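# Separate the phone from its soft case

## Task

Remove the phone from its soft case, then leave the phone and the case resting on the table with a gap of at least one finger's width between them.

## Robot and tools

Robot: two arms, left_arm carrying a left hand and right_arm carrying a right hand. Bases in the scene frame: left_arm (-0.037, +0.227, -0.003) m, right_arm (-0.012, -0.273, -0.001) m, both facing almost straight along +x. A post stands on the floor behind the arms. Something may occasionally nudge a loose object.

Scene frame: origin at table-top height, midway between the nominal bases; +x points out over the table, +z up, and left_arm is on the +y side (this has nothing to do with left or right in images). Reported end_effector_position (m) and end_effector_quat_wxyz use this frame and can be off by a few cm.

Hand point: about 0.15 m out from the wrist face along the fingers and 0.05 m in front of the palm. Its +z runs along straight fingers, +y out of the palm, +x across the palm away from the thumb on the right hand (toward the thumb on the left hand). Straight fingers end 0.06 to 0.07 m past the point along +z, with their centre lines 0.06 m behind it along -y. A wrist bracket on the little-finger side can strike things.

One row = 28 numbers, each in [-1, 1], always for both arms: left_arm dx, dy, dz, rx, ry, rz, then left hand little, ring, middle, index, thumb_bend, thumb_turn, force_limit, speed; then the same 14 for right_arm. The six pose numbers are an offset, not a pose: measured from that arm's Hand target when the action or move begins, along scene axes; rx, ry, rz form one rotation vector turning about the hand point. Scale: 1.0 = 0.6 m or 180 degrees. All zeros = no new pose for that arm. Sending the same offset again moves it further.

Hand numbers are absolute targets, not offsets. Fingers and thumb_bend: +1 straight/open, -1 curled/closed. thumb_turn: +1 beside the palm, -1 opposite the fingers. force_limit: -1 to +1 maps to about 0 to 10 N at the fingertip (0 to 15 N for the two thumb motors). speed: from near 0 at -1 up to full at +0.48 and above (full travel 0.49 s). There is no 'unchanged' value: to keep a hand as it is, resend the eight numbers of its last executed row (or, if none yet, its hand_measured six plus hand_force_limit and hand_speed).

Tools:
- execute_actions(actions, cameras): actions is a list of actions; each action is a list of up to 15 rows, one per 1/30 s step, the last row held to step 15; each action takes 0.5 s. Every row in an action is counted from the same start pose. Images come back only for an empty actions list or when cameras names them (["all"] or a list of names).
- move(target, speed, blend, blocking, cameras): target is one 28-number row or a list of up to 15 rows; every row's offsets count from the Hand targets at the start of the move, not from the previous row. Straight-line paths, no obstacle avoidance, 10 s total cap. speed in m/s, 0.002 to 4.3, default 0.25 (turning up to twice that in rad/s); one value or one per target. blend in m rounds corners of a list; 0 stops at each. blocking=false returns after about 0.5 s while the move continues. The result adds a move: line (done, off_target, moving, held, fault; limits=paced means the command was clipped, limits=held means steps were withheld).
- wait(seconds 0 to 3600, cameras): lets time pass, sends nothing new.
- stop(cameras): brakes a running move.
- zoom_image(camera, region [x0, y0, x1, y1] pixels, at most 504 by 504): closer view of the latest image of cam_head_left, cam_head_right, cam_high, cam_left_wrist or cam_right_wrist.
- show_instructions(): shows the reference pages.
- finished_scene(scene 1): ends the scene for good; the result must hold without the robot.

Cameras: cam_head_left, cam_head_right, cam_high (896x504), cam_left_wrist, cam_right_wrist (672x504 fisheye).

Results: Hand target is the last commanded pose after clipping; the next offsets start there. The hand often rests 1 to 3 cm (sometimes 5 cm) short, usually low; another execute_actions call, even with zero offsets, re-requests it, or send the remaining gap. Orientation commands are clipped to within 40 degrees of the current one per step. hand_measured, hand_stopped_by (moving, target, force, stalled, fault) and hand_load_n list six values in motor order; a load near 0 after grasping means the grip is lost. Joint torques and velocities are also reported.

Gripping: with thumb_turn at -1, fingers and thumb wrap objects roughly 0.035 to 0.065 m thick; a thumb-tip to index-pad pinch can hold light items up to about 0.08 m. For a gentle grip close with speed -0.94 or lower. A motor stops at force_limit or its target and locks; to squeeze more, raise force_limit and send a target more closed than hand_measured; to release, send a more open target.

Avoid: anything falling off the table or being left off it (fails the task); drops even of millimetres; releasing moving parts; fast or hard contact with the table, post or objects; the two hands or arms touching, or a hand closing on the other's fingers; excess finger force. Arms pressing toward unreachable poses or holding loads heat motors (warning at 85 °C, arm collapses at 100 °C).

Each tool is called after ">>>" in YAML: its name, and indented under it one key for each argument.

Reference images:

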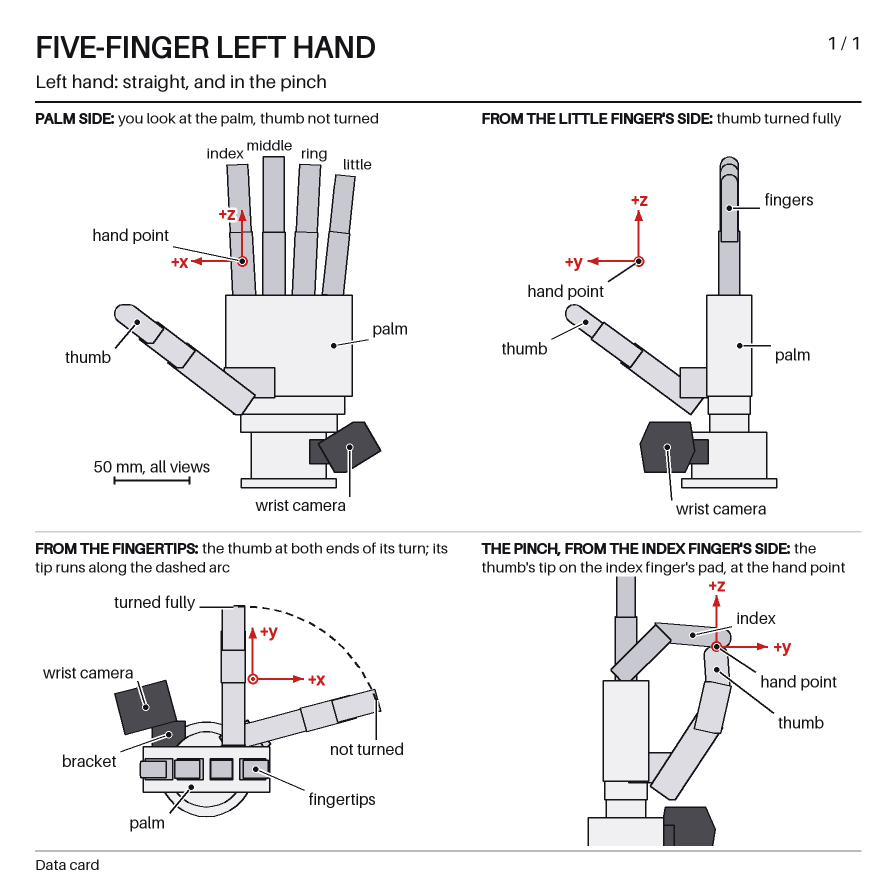

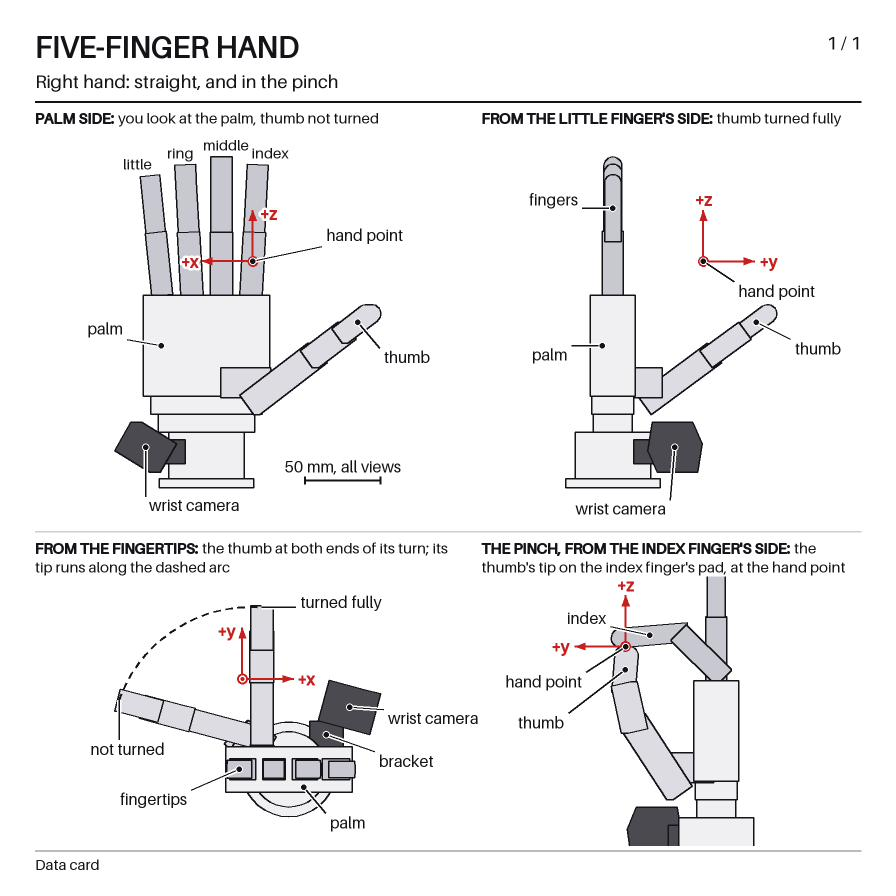

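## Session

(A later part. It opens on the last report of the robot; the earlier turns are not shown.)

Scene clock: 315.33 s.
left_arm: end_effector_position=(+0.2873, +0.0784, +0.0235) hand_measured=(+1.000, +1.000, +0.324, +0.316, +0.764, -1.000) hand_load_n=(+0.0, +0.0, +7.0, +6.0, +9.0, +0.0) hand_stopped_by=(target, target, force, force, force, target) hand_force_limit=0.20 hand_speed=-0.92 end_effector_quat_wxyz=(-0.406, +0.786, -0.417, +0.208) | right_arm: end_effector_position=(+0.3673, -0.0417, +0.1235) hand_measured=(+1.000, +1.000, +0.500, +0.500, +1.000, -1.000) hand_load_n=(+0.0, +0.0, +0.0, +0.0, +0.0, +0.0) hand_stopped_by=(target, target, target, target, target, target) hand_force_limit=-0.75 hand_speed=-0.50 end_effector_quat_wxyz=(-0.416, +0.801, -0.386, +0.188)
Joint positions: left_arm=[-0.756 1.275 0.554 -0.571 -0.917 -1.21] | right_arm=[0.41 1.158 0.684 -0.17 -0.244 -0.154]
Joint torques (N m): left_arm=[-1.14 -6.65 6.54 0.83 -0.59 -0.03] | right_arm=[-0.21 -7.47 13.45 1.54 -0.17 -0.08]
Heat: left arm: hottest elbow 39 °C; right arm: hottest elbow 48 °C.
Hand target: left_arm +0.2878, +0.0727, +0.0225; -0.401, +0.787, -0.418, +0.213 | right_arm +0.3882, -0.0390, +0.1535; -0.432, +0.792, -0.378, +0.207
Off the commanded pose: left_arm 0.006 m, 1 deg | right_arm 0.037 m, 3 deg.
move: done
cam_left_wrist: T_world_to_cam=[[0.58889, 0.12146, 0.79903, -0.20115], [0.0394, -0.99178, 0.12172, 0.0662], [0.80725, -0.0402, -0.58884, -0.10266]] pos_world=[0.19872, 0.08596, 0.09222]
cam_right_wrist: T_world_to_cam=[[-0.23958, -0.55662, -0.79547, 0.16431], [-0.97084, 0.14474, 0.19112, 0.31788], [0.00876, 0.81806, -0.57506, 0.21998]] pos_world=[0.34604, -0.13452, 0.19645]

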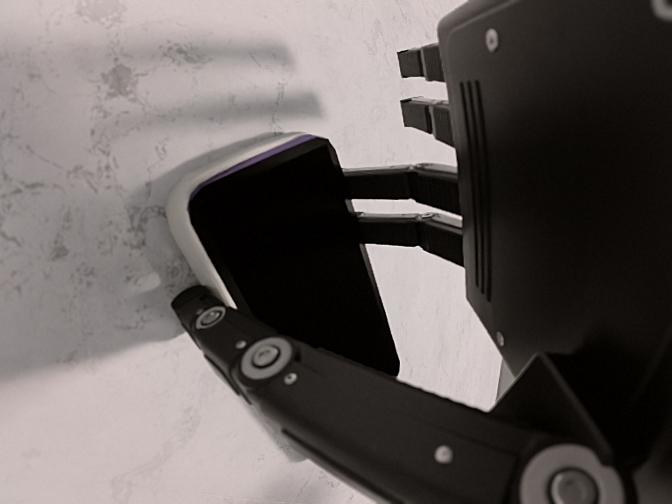

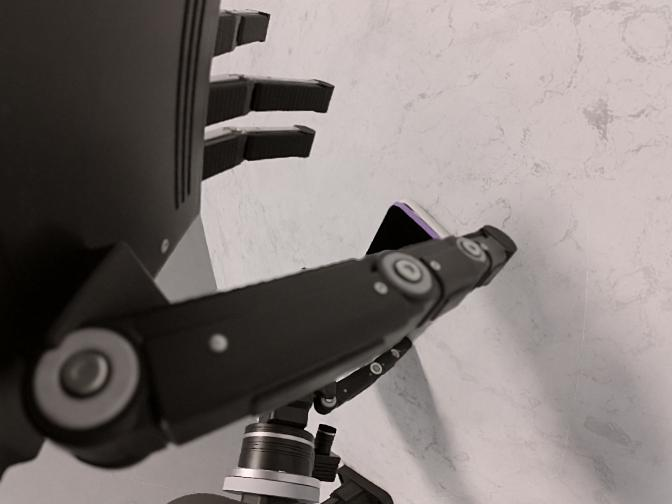

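>>> move:
  target: [0,0,0,0,0,0,1,1,-0.1,-0.1,0.45,-1,0.2,-0.92,-0.057,0.1283,-0.1358,0,0,0,1,1,0.5,0.5,1,-1,-0.75,-0.5]
  speed: 0.06
  cameras: ["cam_left_wrist","cam_right_wrist","cam_high"]

>>> zoom_image:
  camera: "cam_right_wrist"
  region: [200, 50, 600, 450]

>>> zoom_image:
  camera: "cam_high"
  region: [440, 180, 640, 330]

Scene clock: 319.70 s.
left_arm: end_effector_position=(+0.2873, +0.0784, +0.0235) hand_measured=(+1.000, +1.000, +0.324, +0.316, +0.764, -1.000) hand_load_n=(+0.0, +0.0, +7.0, +6.0, +9.0, -0.5) hand_stopped_by=(target, target, force, force, force, target) hand_force_limit=0.20 hand_speed=-0.92 end_effector_quat_wxyz=(-0.406, +0.786, -0.417, +0.208) | right_arm: end_effector_position=(+0.3523, +0.0303, +0.0682) hand_measured=(+1.000, +1.000, +0.500, +0.500, +1.000, -1.000) hand_load_n=(+0.0, +0.0, +0.0, +0.0, +0.0, +0.0) hand_stopped_by=(target, target, target, target, target, target) hand_force_limit=-0.75 hand_speed=-0.50 end_effector_quat_wxyz=(-0.422, +0.798, -0.380, +0.205)
Joint positions: left_arm=[-0.756 1.275 0.554 -0.571 -0.917 -1.21] | right_arm=[0.63 1.318 0.623 0.099 -0.049 -0.042]
Joint torques (N m): left_arm=[-1.32 -6.59 6.56 0.9 -0.56 -0.03] | right_arm=[1.49 -7.59 7.95 3.32 0.18 0.13]
Heat: left arm: hottest elbow 39 °C; right arm: hottest elbow 48 °C.
Hand target: left_arm +0.2878, +0.0727, +0.0225; -0.401, +0.787, -0.418, +0.213 | right_arm +0.3540, +0.0380, +0.0720; -0.432, +0.792, -0.378, +0.207
Off the commanded pose: left_arm 0.006 m, 1 deg | right_arm 0.009 m, 1 deg.
move: done
cam_left_wrist: T_world_to_cam=[[0.58889, 0.12146, 0.79903, -0.20115], [0.0394, -0.99178, 0.12172, 0.0662], [0.80725, -0.0402, -0.58884, -0.10266]] pos_world=[0.19872, 0.08596, 0.09222]
cam_right_wrist: T_world_to_cam=[[-0.21131, -0.55939, -0.80152, 0.14732], [-0.97681, 0.14968, 0.15306, 0.30795], [0.03435, 0.81528, -0.57805, 0.12072]] pos_world=[0.32779, -0.06211, 0.14073]
Images, in order (width x height): cam_high 896x504, cam_left_wrist 672x504, cam_right_wrist 672x504.

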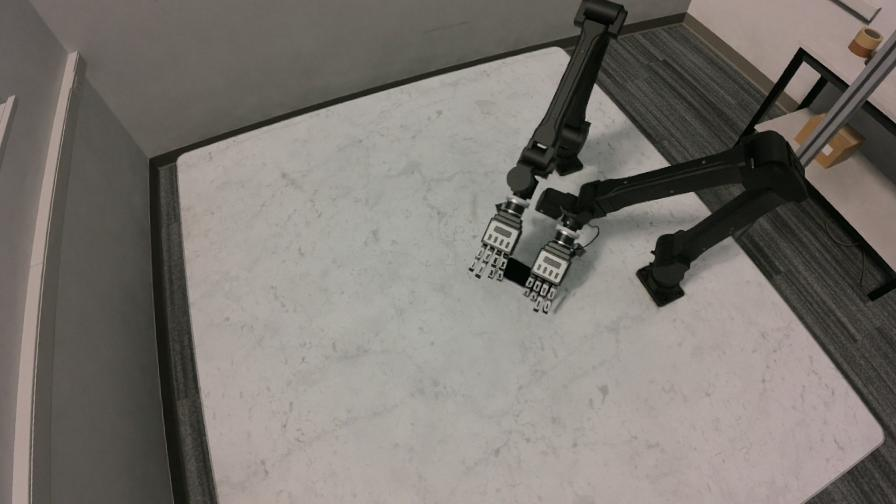

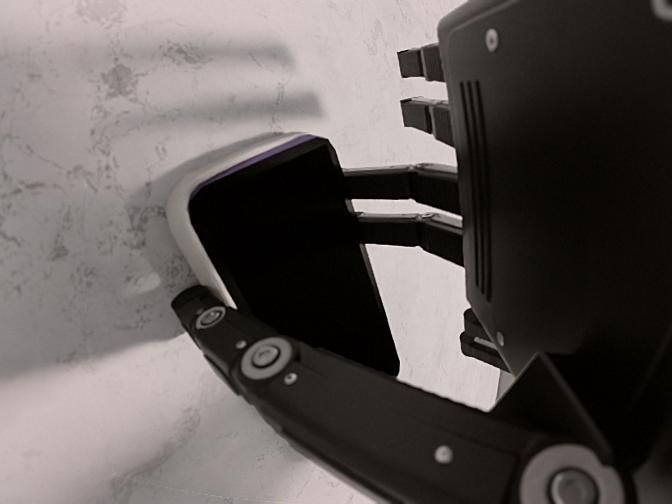

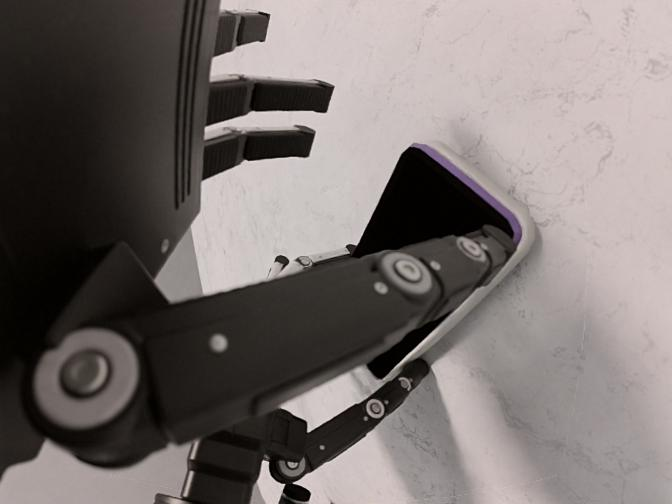

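Scaled by 1.260 from the camera's image (finer frame: 960x720).

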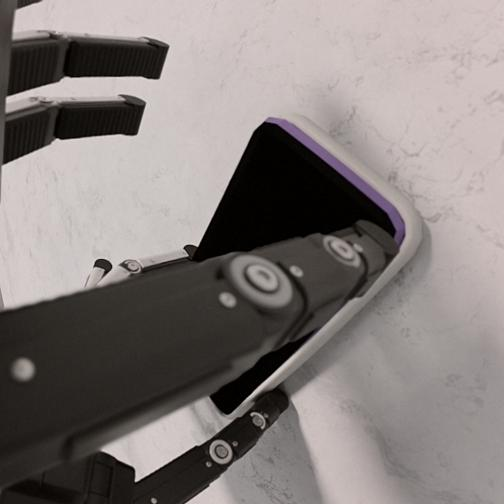

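Scaled by 2.520 from the camera's image (finer frame: 1280x720).

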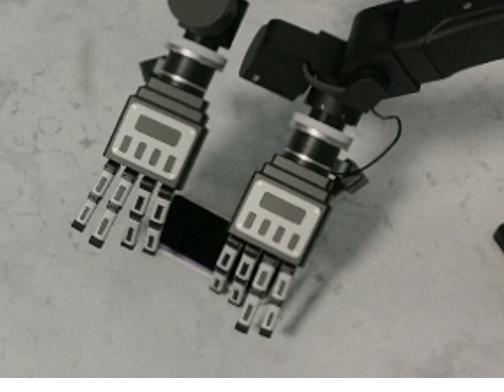

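>>> move:
  target: [0,0,0,0,0,0,1,1,-0.1,-0.1,0.45,-1,0.2,-0.92,-0.0337,0.0118,-0.0533,0,0,-0.0083,1,1,0.5,0.5,1,-1,-0.75,-0.5]
  speed: 0.05
  cameras: ["cam_left_wrist","cam_right_wrist"]

>>> zoom_image:
  camera: "cam_right_wrist"
  region: [200, 50, 600, 450]

Scene clock: 323.10 s.
left_arm: end_effector_position=(+0.2873, +0.0784, +0.0235) hand_measured=(+1.000, +1.000, +0.324, +0.316, +0.764, -1.000) hand_load_n=(+0.0, +0.0, +7.0, +6.0, +9.0, +0.0) hand_stopped_by=(target, target, force, force, force, target) hand_force_limit=0.20 hand_speed=-0.92 end_effector_quat_wxyz=(-0.406, +0.786, -0.417, +0.208) | right_arm: end_effector_position=(+0.3518, +0.0302, +0.0673) hand_measured=(+1.000, +1.000, +0.500, +0.500, +1.000, -1.000) hand_load_n=(+0.0, +0.0, +0.0, +0.0, +0.0, +0.0) hand_stopped_by=(target, target, target, target, target, target) hand_force_limit=-0.75 hand_speed=-0.50 end_effector_quat_wxyz=(-0.422, +0.796, -0.380, +0.208)
Joint positions: left_arm=[-0.756 1.275 0.554 -0.571 -0.917 -1.21] | right_arm=[0.633 1.318 0.618 0.107 -0.041 -0.04]
Joint torques (N m): left_arm=[-1.55 -6.53 6.52 0.83 -0.56 -0.03] | right_arm=[0.73 -7.94 8.03 2 -0.03 0.01]
Heat: left arm: hottest elbow 38 °C; right arm: hottest elbow 48 °C.
Hand target: left_arm +0.2878, +0.0727, +0.0225; -0.401, +0.787, -0.418, +0.213 | right_arm +0.3524, +0.0308, +0.0683; -0.422, +0.796, -0.380, +0.207 (not the last commanded pose)
Off the commanded pose: left_arm 0.006 m, 1 deg | right_arm 0.036 m, 2 deg.
move: held (right_arm; a check stopped the path); limits=held
pose unreachable (right arm): on one or more control steps of this call, first in action 0 (counted from 0), this arm could not follow its commanded pose, so it was not sent that pose on those steps. It may still have moved: this result reports where it is.
cause: moving toward the commanded pose would bring a part of the arm too close to another arm (a part of this arm just beyond joint 6 (wrist roll) and a part of the left arm just beyond its joint 4 (wrist pitch), at the place that arm is still heading or pushing toward).
cam_left_wrist: T_world_to_cam=[[0.58889, 0.12146, 0.79903, -0.20115], [0.0394, -0.99178, 0.12172, 0.0662], [0.80725, -0.0402, -0.58884, -0.10266]] pos_world=[0.19872, 0.08596, 0.09222]
cam_right_wrist: T_world_to_cam=[[-0.21076, -0.55854, -0.80226, 0.14626], [-0.97672, 0.15387, 0.14946, 0.30773], [0.03996, 0.81508, -0.57796, 0.11833]] pos_world=[0.32666, -0.06211, 0.13973]

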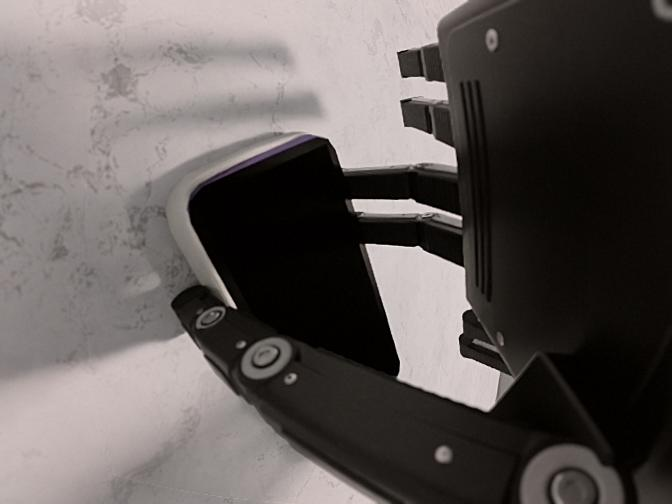

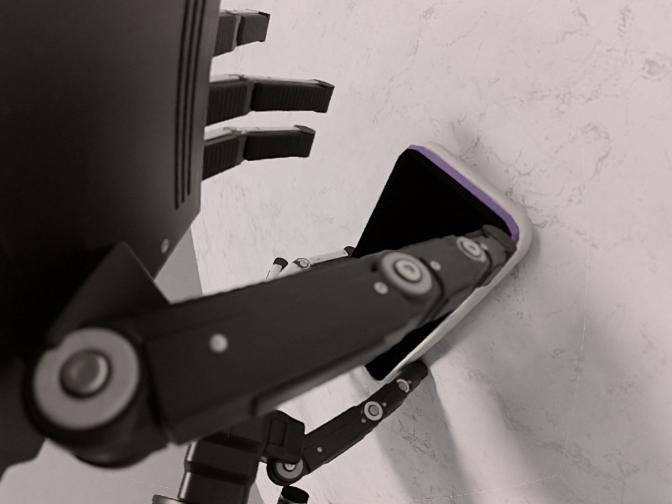

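Scaled by 1.260 from the camera's image (finer frame: 960x720).

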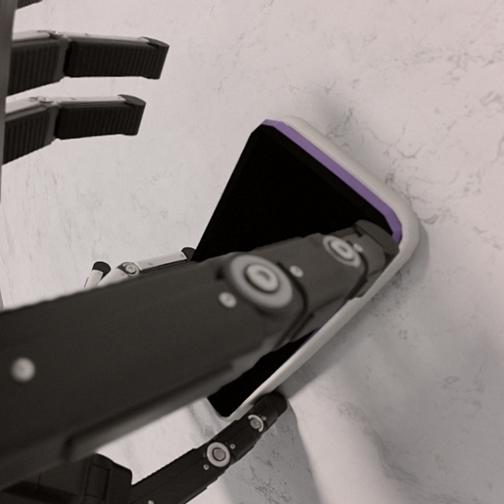

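>>> move:
  target:
    - [0,0,0,0,0,0,1,1,-0.1,-0.1,0.45,-1,0.2,-0.92,0.0,-0.01,0.0,0,0,0.0417,1,1,0.5,0.5,1,-1,-0.75,-0.5]
    - [0,0,0,0,0,0,1,1,-0.1,-0.1,0.45,-1,0.2,-0.92,-0.0307,0.0203,-0.0472,0,0,0.0417,1,1,0.5,0.5,1,-1,-0.75,-0.5]
  speed: 0.05
  cameras: ["cam_left_wrist","cam_right_wrist"]

>>> zoom_image:
  camera: "cam_right_wrist"
  region: [200, 50, 600, 450]

Scene clock: 328.40 s.
left_arm: end_effector_position=(+0.2873, +0.0784, +0.0235) hand_measured=(+1.000, +1.000, +0.324, +0.316, +0.764, -1.000) hand_load_n=(+0.0, +0.0, +7.0, +6.0, +9.0, +0.5) hand_stopped_by=(target, target, force, force, force, target) hand_force_limit=0.20 hand_speed=-0.92 end_effector_quat_wxyz=(-0.406, +0.786, -0.417, +0.208) | right_arm: end_effector_position=(+0.3364, +0.0299, +0.0434) hand_measured=(+1.000, +1.000, +0.500, +0.500, +1.000, -1.000) hand_load_n=(+0.0, -0.5, +0.0, +0.0, +0.0, +0.0) hand_stopped_by=(target, target, target, target, target, target) hand_force_limit=-0.75 hand_speed=-0.50 end_effector_quat_wxyz=(-0.424, +0.825, -0.329, +0.177)
Joint positions: left_arm=[-0.756 1.275 0.554 -0.571 -0.917 -1.21] | right_arm=[0.615 1.359 0.591 0.142 -0.16 -0.131]
Joint torques (N m): left_arm=[-1.26 -6.53 6.58 0.81 -0.58 -0.05] | right_arm=[0.44 -8.41 7.68 1.91 -0.05 0.02]
Heat: left arm: hottest elbow 38 °C; right arm: hottest elbow 47 °C.
Hand target: left_arm +0.2878, +0.0727, +0.0225; -0.401, +0.787, -0.418, +0.213 | right_arm +0.3383, +0.0293, +0.0459; -0.425, +0.824, -0.329, +0.178 (not the last commanded pose)
Off the commanded pose: left_arm 0.006 m, 1 deg | right_arm 0.014 m, 1 deg.
move: held (right_arm; a check stopped the path); path passed 1 of 2 targets; limits=held
pose unreachable (right arm): on one or more control steps of this call, first in action 0 (counted from 0), this arm could not follow its commanded pose, so it was not sent that pose on those steps. It may still have moved: this result reports where it is.
cause: moving toward the commanded pose would bring a part of the arm too close to another arm (a part of this arm just beyond joint 5 (wrist yaw) and a part of the left arm just beyond its joint 4 (wrist pitch), at the place that arm is still heading or pushing toward).
cam_left_wrist: T_world_to_cam=[[0.58889, 0.12146, 0.79903, -0.20115], [0.0394, -0.99178, 0.12172, 0.0662], [0.80725, -0.0402, -0.58884, -0.10266]] pos_world=[0.19872, 0.08596, 0.09222]
cam_right_wrist: T_world_to_cam=[[-0.14768, -0.59759, -0.78809, 0.10296], [-0.98615, 0.02818, 0.16343, 0.3027], [-0.07546, 0.80131, -0.59347, 0.14529]] pos_world=[0.32468, -0.06342, 0.11789]

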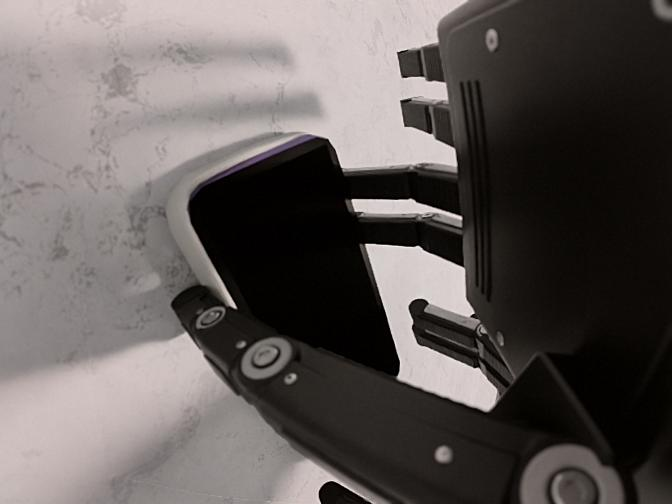

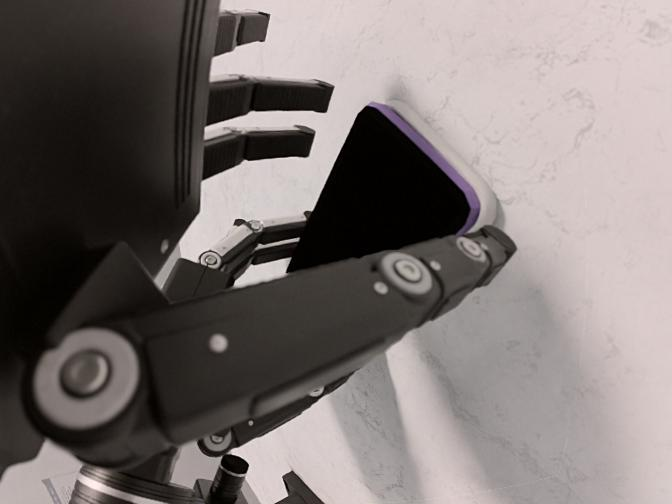

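Scaled by 1.260 from the camera's image (finer frame: 960x720).

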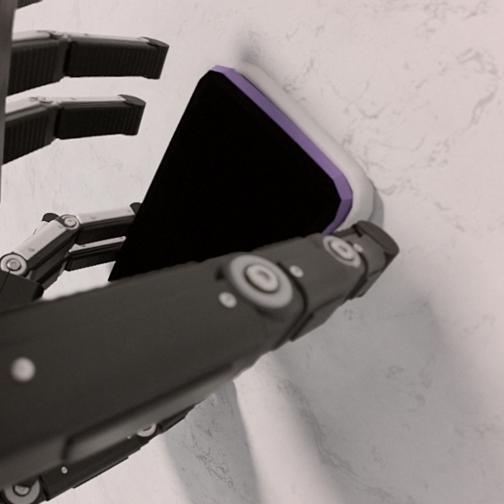

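>>> move:
  target: [0,0,0,0,0,0,1,1,-0.1,-0.1,0.45,-1,0.2,-0.92,0.0,0.0,-0.018,0,0,0.022,1,1,0.5,0.5,1,-1,-0.75,-0.5]
  speed: 0.05

Scene clock: 330.63 s.
left_arm: end_effector_position=(+0.2873, +0.0784, +0.0235) hand_measured=(+1.000, +1.000, +0.324, +0.316, +0.764, -1.000) hand_load_n=(+0.0, -0.5, +7.0, +5.5, +9.0, +0.0) hand_stopped_by=(target, target, force, force, force, target) hand_force_limit=0.20 hand_speed=-0.92 end_effector_quat_wxyz=(-0.406, +0.786, -0.417, +0.208) | right_arm: end_effector_position=(+0.3297, +0.0304, +0.0327) hand_measured=(+1.000, +1.000, +0.500, +0.500, +1.000, -1.000) hand_load_n=(-0.5, +0.0, +0.0, +0.0, +0.0, +0.0) hand_stopped_by=(target, target, target, target, target, target) hand_force_limit=-0.75 hand_speed=-0.50 end_effector_quat_wxyz=(-0.424, +0.839, -0.304, +0.154)
Joint positions: left_arm=[-0.756 1.275 0.554 -0.571 -0.917 -1.21] | right_arm=[0.601 1.387 0.591 0.142 -0.231 -0.175]
Joint torques (N m): left_arm=[-1.49 -6.53 6.48 0.81 -0.58 -0.04] | right_arm=[-0.26 -7.77 7.42 3.08 -0.17 -0.13]
Heat: left arm: hottest elbow 38 °C; right arm: hottest elbow 47 °C.
Hand target: left_arm +0.2878, +0.0727, +0.0225; -0.401, +0.787, -0.418, +0.213 | right_arm +0.3384, +0.0293, +0.0352; -0.431, +0.835, -0.301, +0.163
Off the commanded pose: left_arm 0.006 m, 1 deg | right_arm 0.009 m, 1 deg.
move: done

>>> move:
  target: [0,0,0,0,0,0,1,1,-0.1,-0.1,0.45,-1,0.2,-0.92,0.003,0.0083,-0.006,0.0055,-0.0046,0,1,1,0.5,0.5,1,-1,-0.75,-0.5]
  speed: 0.05
  cameras: ["cam_left_wrist","cam_right_wrist"]

>>> zoom_image:
  camera: "cam_right_wrist"
  region: [200, 50, 600, 450]

Scene clock: 332.37 s.
left_arm: end_effector_position=(+0.2873, +0.0784, +0.0235) hand_measured=(+1.000, +1.000, +0.324, +0.316, +0.764, -1.000) hand_load_n=(+0.0, +0.0, +7.0, +6.0, +9.0, +0.0) hand_stopped_by=(target, target, force, force, force, target) hand_force_limit=0.20 hand_speed=-0.92 end_effector_quat_wxyz=(-0.406, +0.786, -0.417, +0.208) | right_arm: end_effector_position=(+0.3342, +0.0333, +0.0292) hand_measured=(+1.000, +1.000, +0.500, +0.500, +1.000, -1.000) hand_load_n=(+0.0, +0.0, +0.0, +0.0, +0.0, +0.0) hand_stopped_by=(target, target, target, target, target, target) hand_force_limit=-0.75 hand_speed=-0.50 end_effector_quat_wxyz=(-0.432, +0.835, -0.301, +0.160)
Joint positions: left_arm=[-0.756 1.275 0.554 -0.571 -0.917 -1.21] | right_arm=[0.601 1.409 0.585 0.192 -0.231 -0.176]
Joint torques (N m): left_arm=[-1.26 -6.3 6.52 0.88 -0.59 -0.04] | right_arm=[0.26 -8 7.06 3.29 -0.13 0.01]
Heat: left arm: hottest elbow 38 °C; right arm: hottest elbow 47 °C.
Hand target: left_arm +0.2878, +0.0727, +0.0225; -0.401, +0.787, -0.418, +0.213 | right_arm +0.3402, +0.0342, +0.0315; -0.440, +0.830, -0.299, +0.167
Off the commanded pose: left_arm 0.006 m, 1 deg | right_arm 0.007 m, 1 deg.
move: done
cam_left_wrist: T_world_to_cam=[[0.58889, 0.12146, 0.79903, -0.20115], [0.0394, -0.99178, 0.12172, 0.0662], [0.80725, -0.0402, -0.58884, -0.10266]] pos_world=[0.19872, 0.08596, 0.09222]
cam_right_wrist: T_world_to_cam=[[-0.10652, -0.6007, -0.79235, 0.08001], [-0.98553, -0.04187, 0.16423, 0.30482], [-0.13183, 0.79838, -0.58755, 0.15271]] pos_world=[0.32906, -0.0611, 0.10306]

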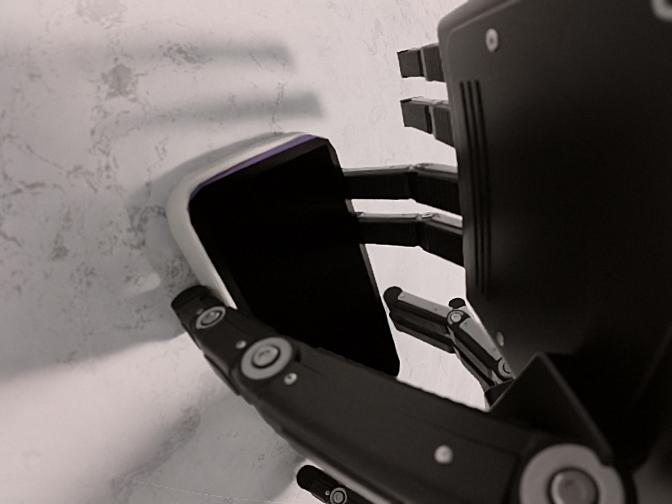

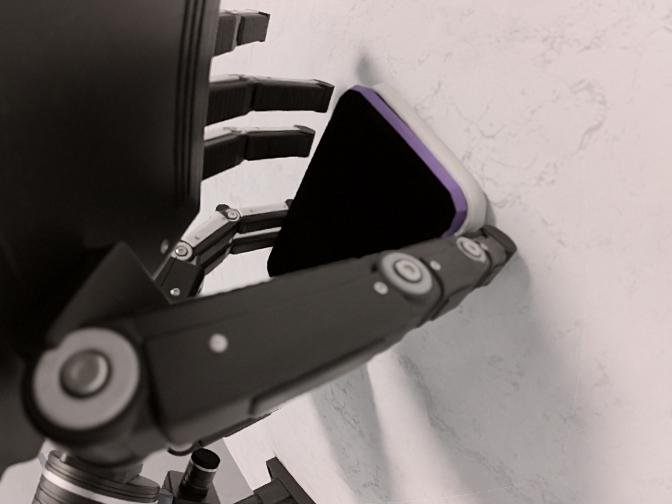

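Scaled by 1.260 from the camera's image (finer frame: 960x720).

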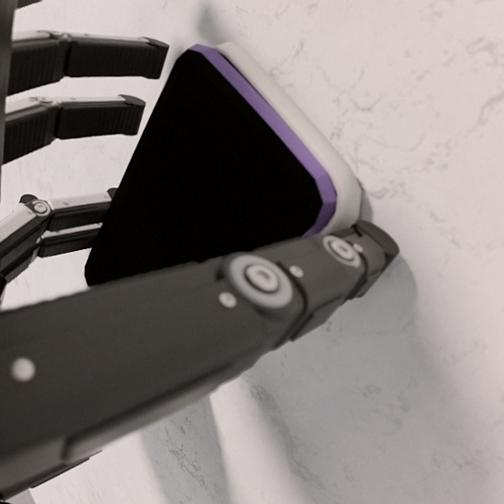

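>>> move:
  target: [0,0,0,0,0,0,1,1,-0.1,-0.1,0.45,-1,0.2,-0.92,0,0,0,0,0,0,1,1,0.0,0.0,0.55,-1,-0.75,-0.92]

>>> move:
  target: [0,0,0,0,0,0,1,1,-0.1,-0.1,0.45,-1,0.2,-0.92,0,0,0,0,0,0,1,1,-0.1,-0.1,0.45,-1,0.5,-0.92]
  cameras: ["cam_left_wrist","cam_right_wrist"]

>>> zoom_image:
  camera: "cam_right_wrist"
  region: [200, 50, 600, 450]

Scene clock: 334.87 s.
left_arm: end_effector_position=(+0.2873, +0.0784, +0.0235) hand_measured=(+1.000, +1.000, +0.324, +0.316, +0.764, -1.000) hand_load_n=(+0.0, +0.0, +7.0, +5.5, +9.0, +0.0) hand_stopped_by=(target, target, force, force, force, target) hand_force_limit=0.20 hand_speed=-0.92 end_effector_quat_wxyz=(-0.406, +0.786, -0.417, +0.208) | right_arm: end_effector_position=(+0.3353, +0.0340, +0.0303) hand_measured=(+1.000, +1.000, +0.270, +0.344, +0.906, -1.000) hand_load_n=(+0.0, +0.0, +1.0, +1.5, +2.5, +0.0) hand_stopped_by=(target, target, force, force, force, target) hand_force_limit=-0.75 hand_speed=-0.92 end_effector_quat_wxyz=(-0.435, +0.834, -0.300, +0.162)
Joint positions: left_arm=[-0.756 1.275 0.554 -0.571 -0.917 -1.21] | right_arm=[0.601 1.409 0.585 0.199 -0.231 -0.176]
Joint torques (N m): left_arm=[-0.85 -6.71 6.53 0.88 -0.57 -0.04] | right_arm=[0.21 -8 7.08 2.97 -0.13 0]
Heat: left arm: hottest elbow 38 °C; right arm: hottest elbow 47 °C.
Hand target: left_arm +0.2878, +0.0727, +0.0225; -0.401, +0.787, -0.418, +0.213 | right_arm +0.3402, +0.0342, +0.0315; -0.440, +0.830, -0.299, +0.167
Off the commanded pose: left_arm 0.006 m, 1 deg | right_arm 0.005 m, 1 deg.
move: done

Scene clock: 335.53 s.
left_arm: end_effector_position=(+0.2873, +0.0784, +0.0235) hand_measured=(+1.000, +1.000, +0.324, +0.316, +0.766, -1.000) hand_load_n=(+0.0, +0.0, +7.0, +5.0, +9.5, +0.0) hand_stopped_by=(target, target, force, force, force, target) hand_force_limit=0.20 hand_speed=-0.92 end_effector_quat_wxyz=(-0.406, +0.786, -0.417, +0.208) | right_arm: end_effector_position=(+0.3363, +0.0350, +0.0316) hand_measured=(+1.000, +1.000, +0.184, +0.266, +0.882, -1.000) hand_load_n=(+0.0, +0.0, +7.5, +7.0, +13.0, +2.0) hand_stopped_by=(target, target, force, force, force, target) hand_force_limit=0.50 hand_speed=-0.92 end_effector_quat_wxyz=(-0.437, +0.832, -0.300, +0.163)
Joint positions: left_arm=[-0.756 1.275 0.554 -0.571 -0.917 -1.21] | right_arm=[0.601 1.409 0.585 0.205 -0.231 -0.172]
Joint torques (N m): left_arm=[-1.2 -6.48 6.46 0.83 -0.57 -0.04] | right_arm=[0.26 -8 7.08 2.7 -0.13 -0.02]
Heat: left arm: hottest elbow 38 °C; right arm: hottest elbow 47 °C.
Hand target: left_arm +0.2878, +0.0727, +0.0225; -0.401, +0.787, -0.418, +0.213 | right_arm +0.3402, +0.0343, +0.0315; -0.440, +0.830, -0.299, +0.167
Off the commanded pose: left_arm 0.006 m, 1 deg | right_arm 0.004 m, 1 deg.
move: done
cam_left_wrist: T_world_to_cam=[[0.58889, 0.12146, 0.79903, -0.20115], [0.0394, -0.99178, 0.12172, 0.0662], [0.80725, -0.0402, -0.58884, -0.10266]] pos_world=[0.19872, 0.08596, 0.09222]
cam_right_wrist: T_world_to_cam=[[-0.10047, -0.59322, -0.79875, 0.08102], [-0.98705, -0.04145, 0.15494, 0.30736], [-0.12502, 0.80398, -0.58137, 0.15043]] pos_world=[0.33032, -0.06014, 0.10454]

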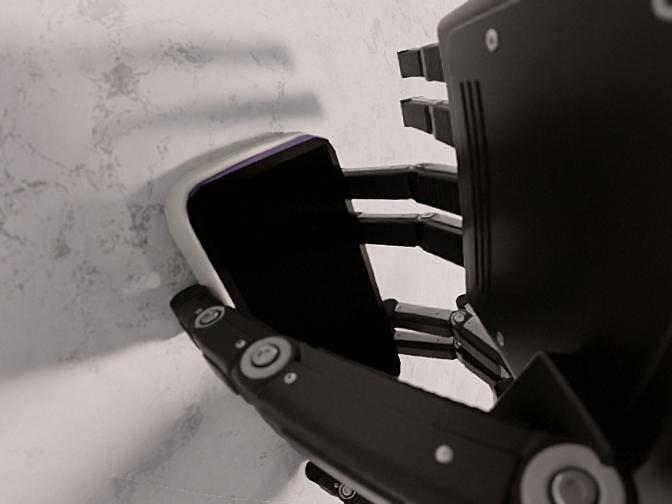

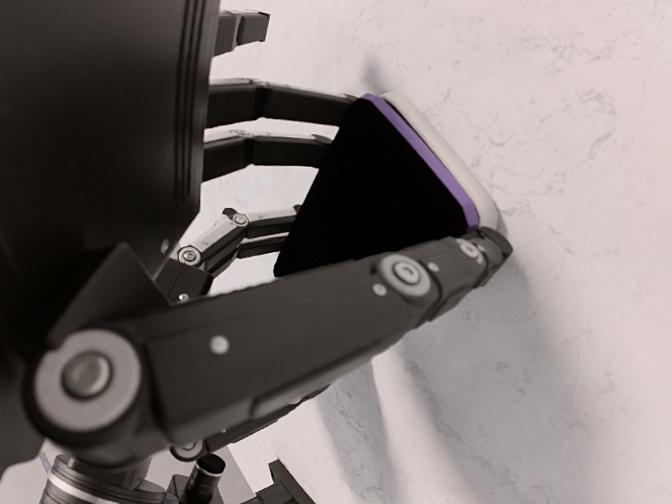

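Scaled by 1.260 from the camera's image (finer frame: 960x720).

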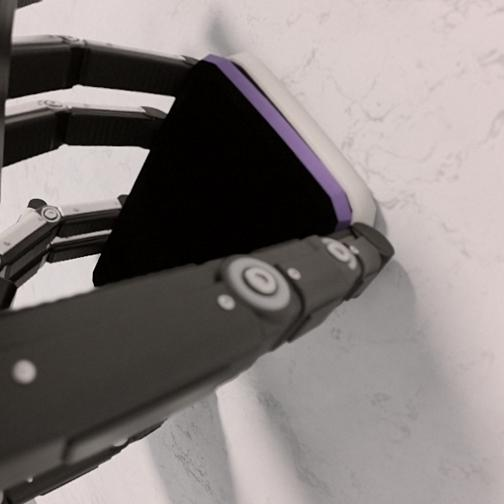

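>>> move:
  target: [0,0,0,0,0,0,1,1,-0.1,-0.1,0.45,-1,0.2,-0.92,0.012,0.004,0.04,0,0,0,1,1,-0.1,-0.1,0.45,-1,0.5,-0.92]
  speed: 0.03
  cameras: ["cam_left_wrist","cam_right_wrist"]

>>> zoom_image:
  camera: "cam_right_wrist"
  region: [200, 50, 600, 450]

>>> zoom_image:
  camera: "cam_left_wrist"
  region: [100, 60, 500, 460]

Scene clock: 338.37 s.
left_arm: end_effector_position=(+0.2873, +0.0783, +0.0235) hand_measured=(+1.000, +1.000, +0.324, +0.316, +0.766, -1.000) hand_load_n=(+0.0, +0.0, +6.0, +3.0, +9.0, -2.5) hand_stopped_by=(target, target, force, force, force, target) hand_force_limit=0.20 hand_speed=-0.92 end_effector_quat_wxyz=(-0.406, +0.786, -0.417, +0.208) | right_arm: end_effector_position=(+0.3351, +0.0337, +0.0387) hand_measured=(+1.000, +1.000, +0.182, +0.264, +0.878, -1.000) hand_load_n=(+0.0, +0.0, +2.5, +0.0, +0.0, +0.0) hand_stopped_by=(target, target, force, force, force, target) hand_force_limit=0.50 hand_speed=-0.92 end_effector_quat_wxyz=(-0.432, +0.834, -0.303, +0.159)
Joint positions: left_arm=[-0.757 1.275 0.554 -0.571 -0.917 -1.21] | right_arm=[0.599 1.386 0.6 0.152 -0.232 -0.172]
Joint torques (N m): left_arm=[-1.2 -6.77 6.52 0.92 -0.56 -0.06] | right_arm=[-0.03 -9.64 9.74 1.07 -0.27 -0.07]
Heat: left arm: hottest elbow 38 °C; right arm: hottest elbow 47 °C.
Hand target: left_arm +0.2878, +0.0726, +0.0225; -0.401, +0.787, -0.418, +0.213 | right_arm +0.3473, +0.0367, +0.0554; -0.440, +0.830, -0.299, +0.167
Off the commanded pose: left_arm 0.006 m, 1 deg | right_arm 0.021 m, 1 deg.
move: off_target (right_arm)
cam_left_wrist: T_world_to_cam=[[0.58894, 0.12128, 0.79903, -0.20107], [0.03906, -0.99179, 0.12176, 0.06617], [0.80723, -0.0405, -0.58884, -0.10255]] pos_world=[0.19862, 0.08586, 0.09222]
cam_right_wrist: T_world_to_cam=[[-0.11248, -0.59936, -0.79254, 0.08987], [-0.98478, -0.03914, 0.16936, 0.3036], [-0.13253, 0.79952, -0.58583, 0.1583]] pos_world=[0.33007, -0.06081, 0.11254]

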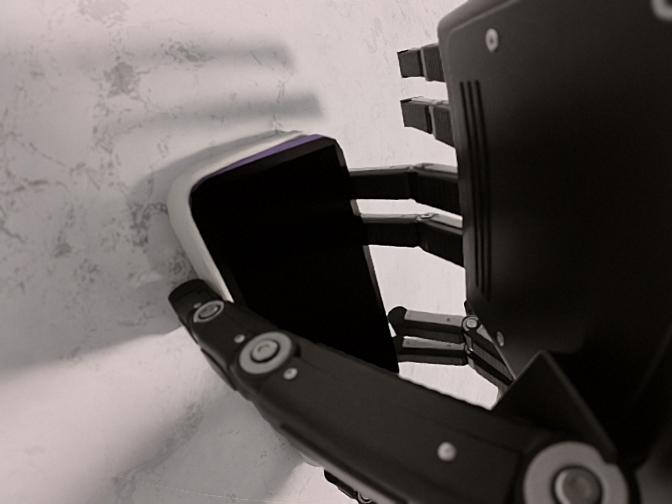

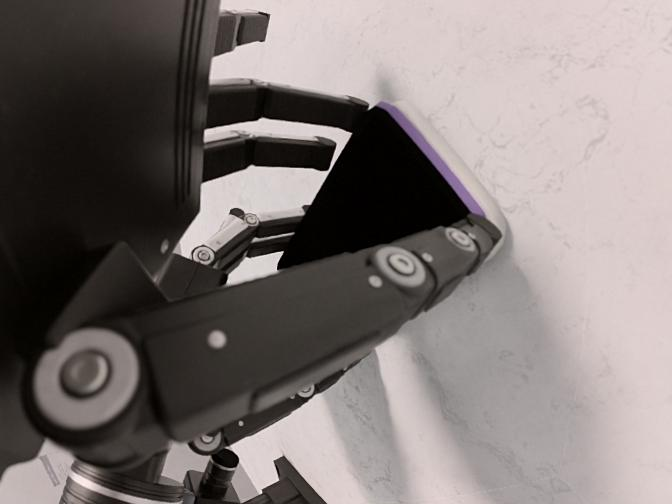

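Scaled by 1.260 from the camera's image (finer frame: 960x720).

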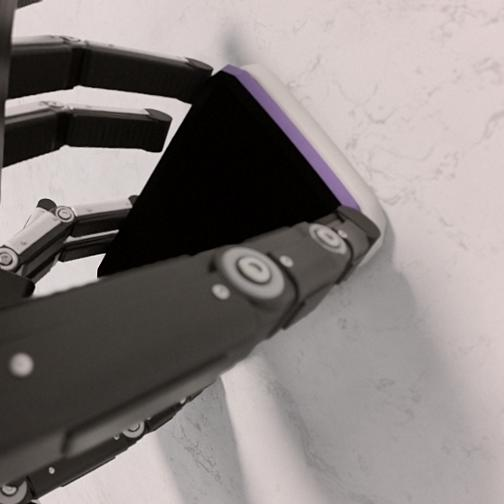

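Scaled by 1.260 from the camera's image (finer frame: 960x720).

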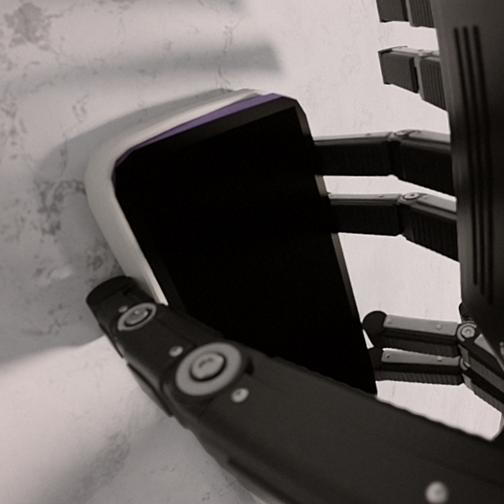

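>>> move:
  target:
    - [0,0,0,0,0,0,1,1,-0.1,-0.1,0.45,-1,0.2,-0.92,0,0,0,0,0,0,1,1,0.5,0.5,1,-1,-0.75,-0.5]
    - [0,0,0,0,0,0,1,1,-0.1,-0.1,0.45,-1,0.2,-0.92,-0.0125,-0.004,-0.0425,0,0,0,1,1,0.5,0.5,1,-1,-0.75,-0.5]
  speed: 0.05
  cameras: ["cam_left_wrist","cam_right_wrist"]

>>> zoom_image:
  camera: "cam_right_wrist"
  region: [200, 50, 600, 450]

Scene clock: 340.93 s.
left_arm: end_effector_position=(+0.2873, +0.0783, +0.0235) hand_measured=(+1.000, +1.000, +0.324, +0.316, +0.766, -1.000) hand_load_n=(+0.0, +0.0, +6.0, +4.0, +8.5, -1.0) hand_stopped_by=(target, target, force, force, force, target) hand_force_limit=0.20 hand_speed=-0.92 end_effector_quat_wxyz=(-0.406, +0.786, -0.417, +0.208) | right_arm: end_effector_position=(+0.3333, +0.0330, +0.0271) hand_measured=(+1.000, +1.000, +0.500, +0.500, +1.000, -1.000) hand_load_n=(+0.0, +0.0, +0.0, +0.0, +0.0, +0.0) hand_stopped_by=(target, target, target, target, target, target) hand_force_limit=-0.75 hand_speed=-0.50 end_effector_quat_wxyz=(-0.433, +0.834, -0.303, +0.158)
Joint positions: left_arm=[-0.757 1.275 0.554 -0.571 -0.917 -1.21] | right_arm=[0.599 1.413 0.582 0.198 -0.235 -0.172]
Joint torques (N m): left_arm=[-1.2 -6.48 6.52 0.79 -0.57 -0.03] | right_arm=[0.38 -8 7.1 3.23 0.03 -0.03]
Heat: left arm: hottest elbow 38 °C; right arm: hottest elbow 47 °C.
Hand target: left_arm +0.2878, +0.0726, +0.0225; -0.401, +0.787, -0.418, +0.213 | right_arm +0.3399, +0.0343, +0.0300; -0.440, +0.830, -0.299, +0.167
Off the commanded pose: left_arm 0.006 m, 1 deg | right_arm 0.007 m, 1 deg.
move: done
cam_left_wrist: T_world_to_cam=[[0.58894, 0.12128, 0.79903, -0.20107], [0.03906, -0.99179, 0.12176, 0.06617], [0.80723, -0.0405, -0.58884, -0.10255]] pos_world=[0.19862, 0.08586, 0.09222]
cam_right_wrist: T_world_to_cam=[[-0.11142, -0.59829, -0.79349, 0.07967], [-0.9847, -0.04121, 0.16934, 0.30385], [-0.13401, 0.80022, -0.58454, 0.15221]] pos_world=[0.32848, -0.06161, 0.10074]

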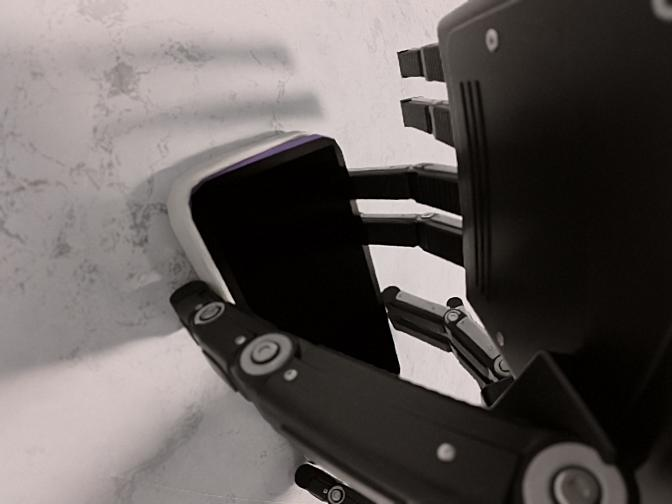

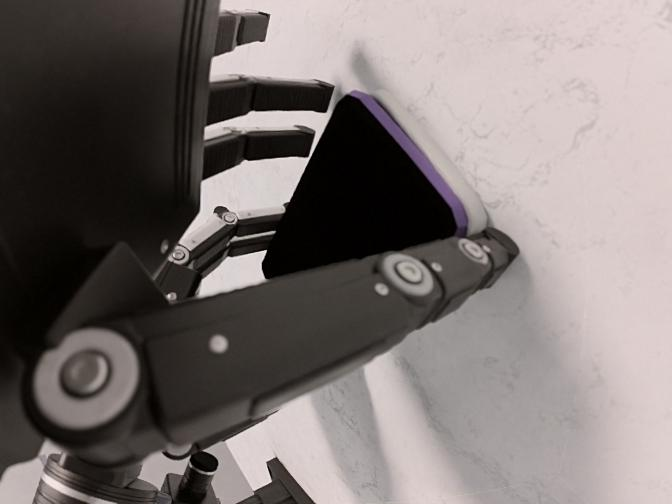

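Scaled by 1.260 from the camera's image (finer frame: 960x720).

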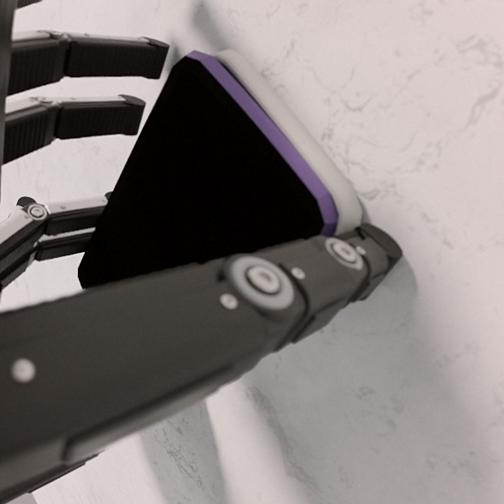

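>>> move:
  target: [0,0,0,0,0,0,1,1,-0.1,-0.1,0.45,-1,0.2,-0.92,0,0,0,0,0,0,1,1,0.0,0.0,0.55,-1,-0.75,-0.92]

>>> move:
  target: [0,0,0,0,0,0,1,1,-0.1,-0.1,0.45,-1,0.2,-0.92,0,0,0,0,0,0,1,1,-0.1,-0.1,0.45,-1,0.5,-0.92]
  cameras: ["cam_left_wrist","cam_right_wrist"]

>>> zoom_image:
  camera: "cam_right_wrist"
  region: [200, 50, 600, 450]

Scene clock: 342.90 s.
left_arm: end_effector_position=(+0.2873, +0.0783, +0.0235) hand_measured=(+1.000, +1.000, +0.324, +0.316, +0.766, -1.000) hand_load_n=(+0.0, +0.0, +5.0, +5.0, +8.5, +0.0) hand_stopped_by=(target, target, force, force, force, target) hand_force_limit=0.20 hand_speed=-0.92 end_effector_quat_wxyz=(-0.406, +0.786, -0.417, +0.208) | right_arm: end_effector_position=(+0.3333, +0.0328, +0.0270) hand_measured=(+1.000, +1.000, +0.276, +0.360, +0.926, -1.000) hand_load_n=(+0.0, +0.0, +1.5, +1.0, +2.5, +0.0) hand_stopped_by=(target, target, force, force, force, target) hand_force_limit=-0.75 hand_speed=-0.92 end_effector_quat_wxyz=(-0.433, +0.834, -0.303, +0.158)
Joint positions: left_arm=[-0.757 1.275 0.554 -0.571 -0.917 -1.21] | right_arm=[0.599 1.413 0.581 0.199 -0.234 -0.172]
Joint torques (N m): left_arm=[-1.14 -6.36 6.54 0.83 -0.58 -0.06] | right_arm=[0.5 -8 7.15 3.21 -0.02 -0.03]
Heat: left arm: hottest elbow 38 °C; right arm: hottest elbow 47 °C.
Hand target: left_arm +0.2878, +0.0726, +0.0225; -0.401, +0.787, -0.418, +0.213 | right_arm +0.3398, +0.0343, +0.0300; -0.440, +0.830, -0.299, +0.167
Off the commanded pose: left_arm 0.006 m, 1 deg | right_arm 0.007 m, 1 deg.
move: done

Scene clock: 343.63 s.
left_arm: end_effector_position=(+0.2873, +0.0783, +0.0235) hand_measured=(+1.000, +1.000, +0.324, +0.316, +0.766, -1.000) hand_load_n=(+0.0, +0.0, +5.5, +4.0, +9.0, -0.5) hand_stopped_by=(target, target, force, force, force, target) hand_force_limit=0.20 hand_speed=-0.92 end_effector_quat_wxyz=(-0.406, +0.786, -0.417, +0.208) | right_arm: end_effector_position=(+0.3349, +0.0336, +0.0283) hand_measured=(+1.000, +1.000, +0.176, +0.280, +0.898, -1.000) hand_load_n=(+0.0, +0.0, +7.5, +6.5, +13.0, +1.0) hand_stopped_by=(target, target, force, force, force, target) hand_force_limit=0.50 hand_speed=-0.92 end_effector_quat_wxyz=(-0.435, +0.833, -0.302, +0.161)
Joint positions: left_arm=[-0.757 1.275 0.554 -0.571 -0.917 -1.21] | right_arm=[0.599 1.413 0.581 0.207 -0.233 -0.172]
Joint torques (N m): left_arm=[-1.03 -6.65 6.54 0.91 -0.58 -0.07] | right_arm=[0.44 -8 7.16 2.88 -0.06 -0.03]
Heat: left arm: hottest elbow 38 °C; right arm: hottest elbow 47 °C.
Hand target: left_arm +0.2878, +0.0726, +0.0225; -0.401, +0.787, -0.418, +0.213 | right_arm +0.3398, +0.0343, +0.0299; -0.440, +0.830, -0.299, +0.167
Off the commanded pose: left_arm 0.006 m, 1 deg | right_arm 0.005 m, 1 deg.
move: done
cam_left_wrist: T_world_to_cam=[[0.58894, 0.12128, 0.79903, -0.20107], [0.03906, -0.99179, 0.12176, 0.06617], [0.80723, -0.0405, -0.58884, -0.10255]] pos_world=[0.19862, 0.08586, 0.09222]
cam_right_wrist: T_world_to_cam=[[-0.10628, -0.59521, -0.79651, 0.07938], [-0.98602, -0.04029, 0.16168, 0.30585], [-0.12832, 0.80256, -0.58261, 0.15064]] pos_world=[0.32934, -0.06133, 0.10154]

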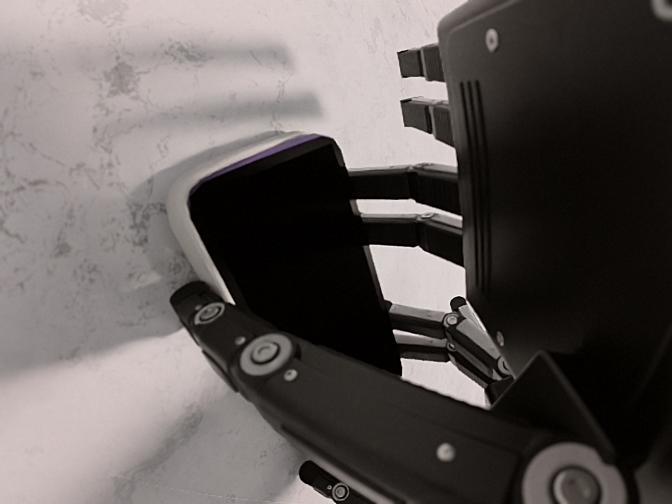

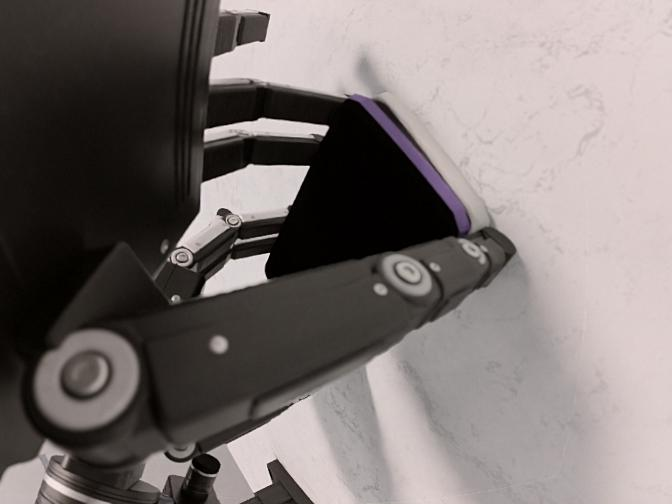

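Scaled by 1.260 from the camera's image (finer frame: 960x720).

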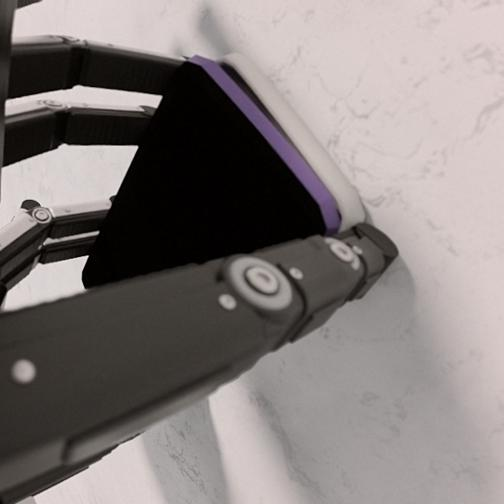

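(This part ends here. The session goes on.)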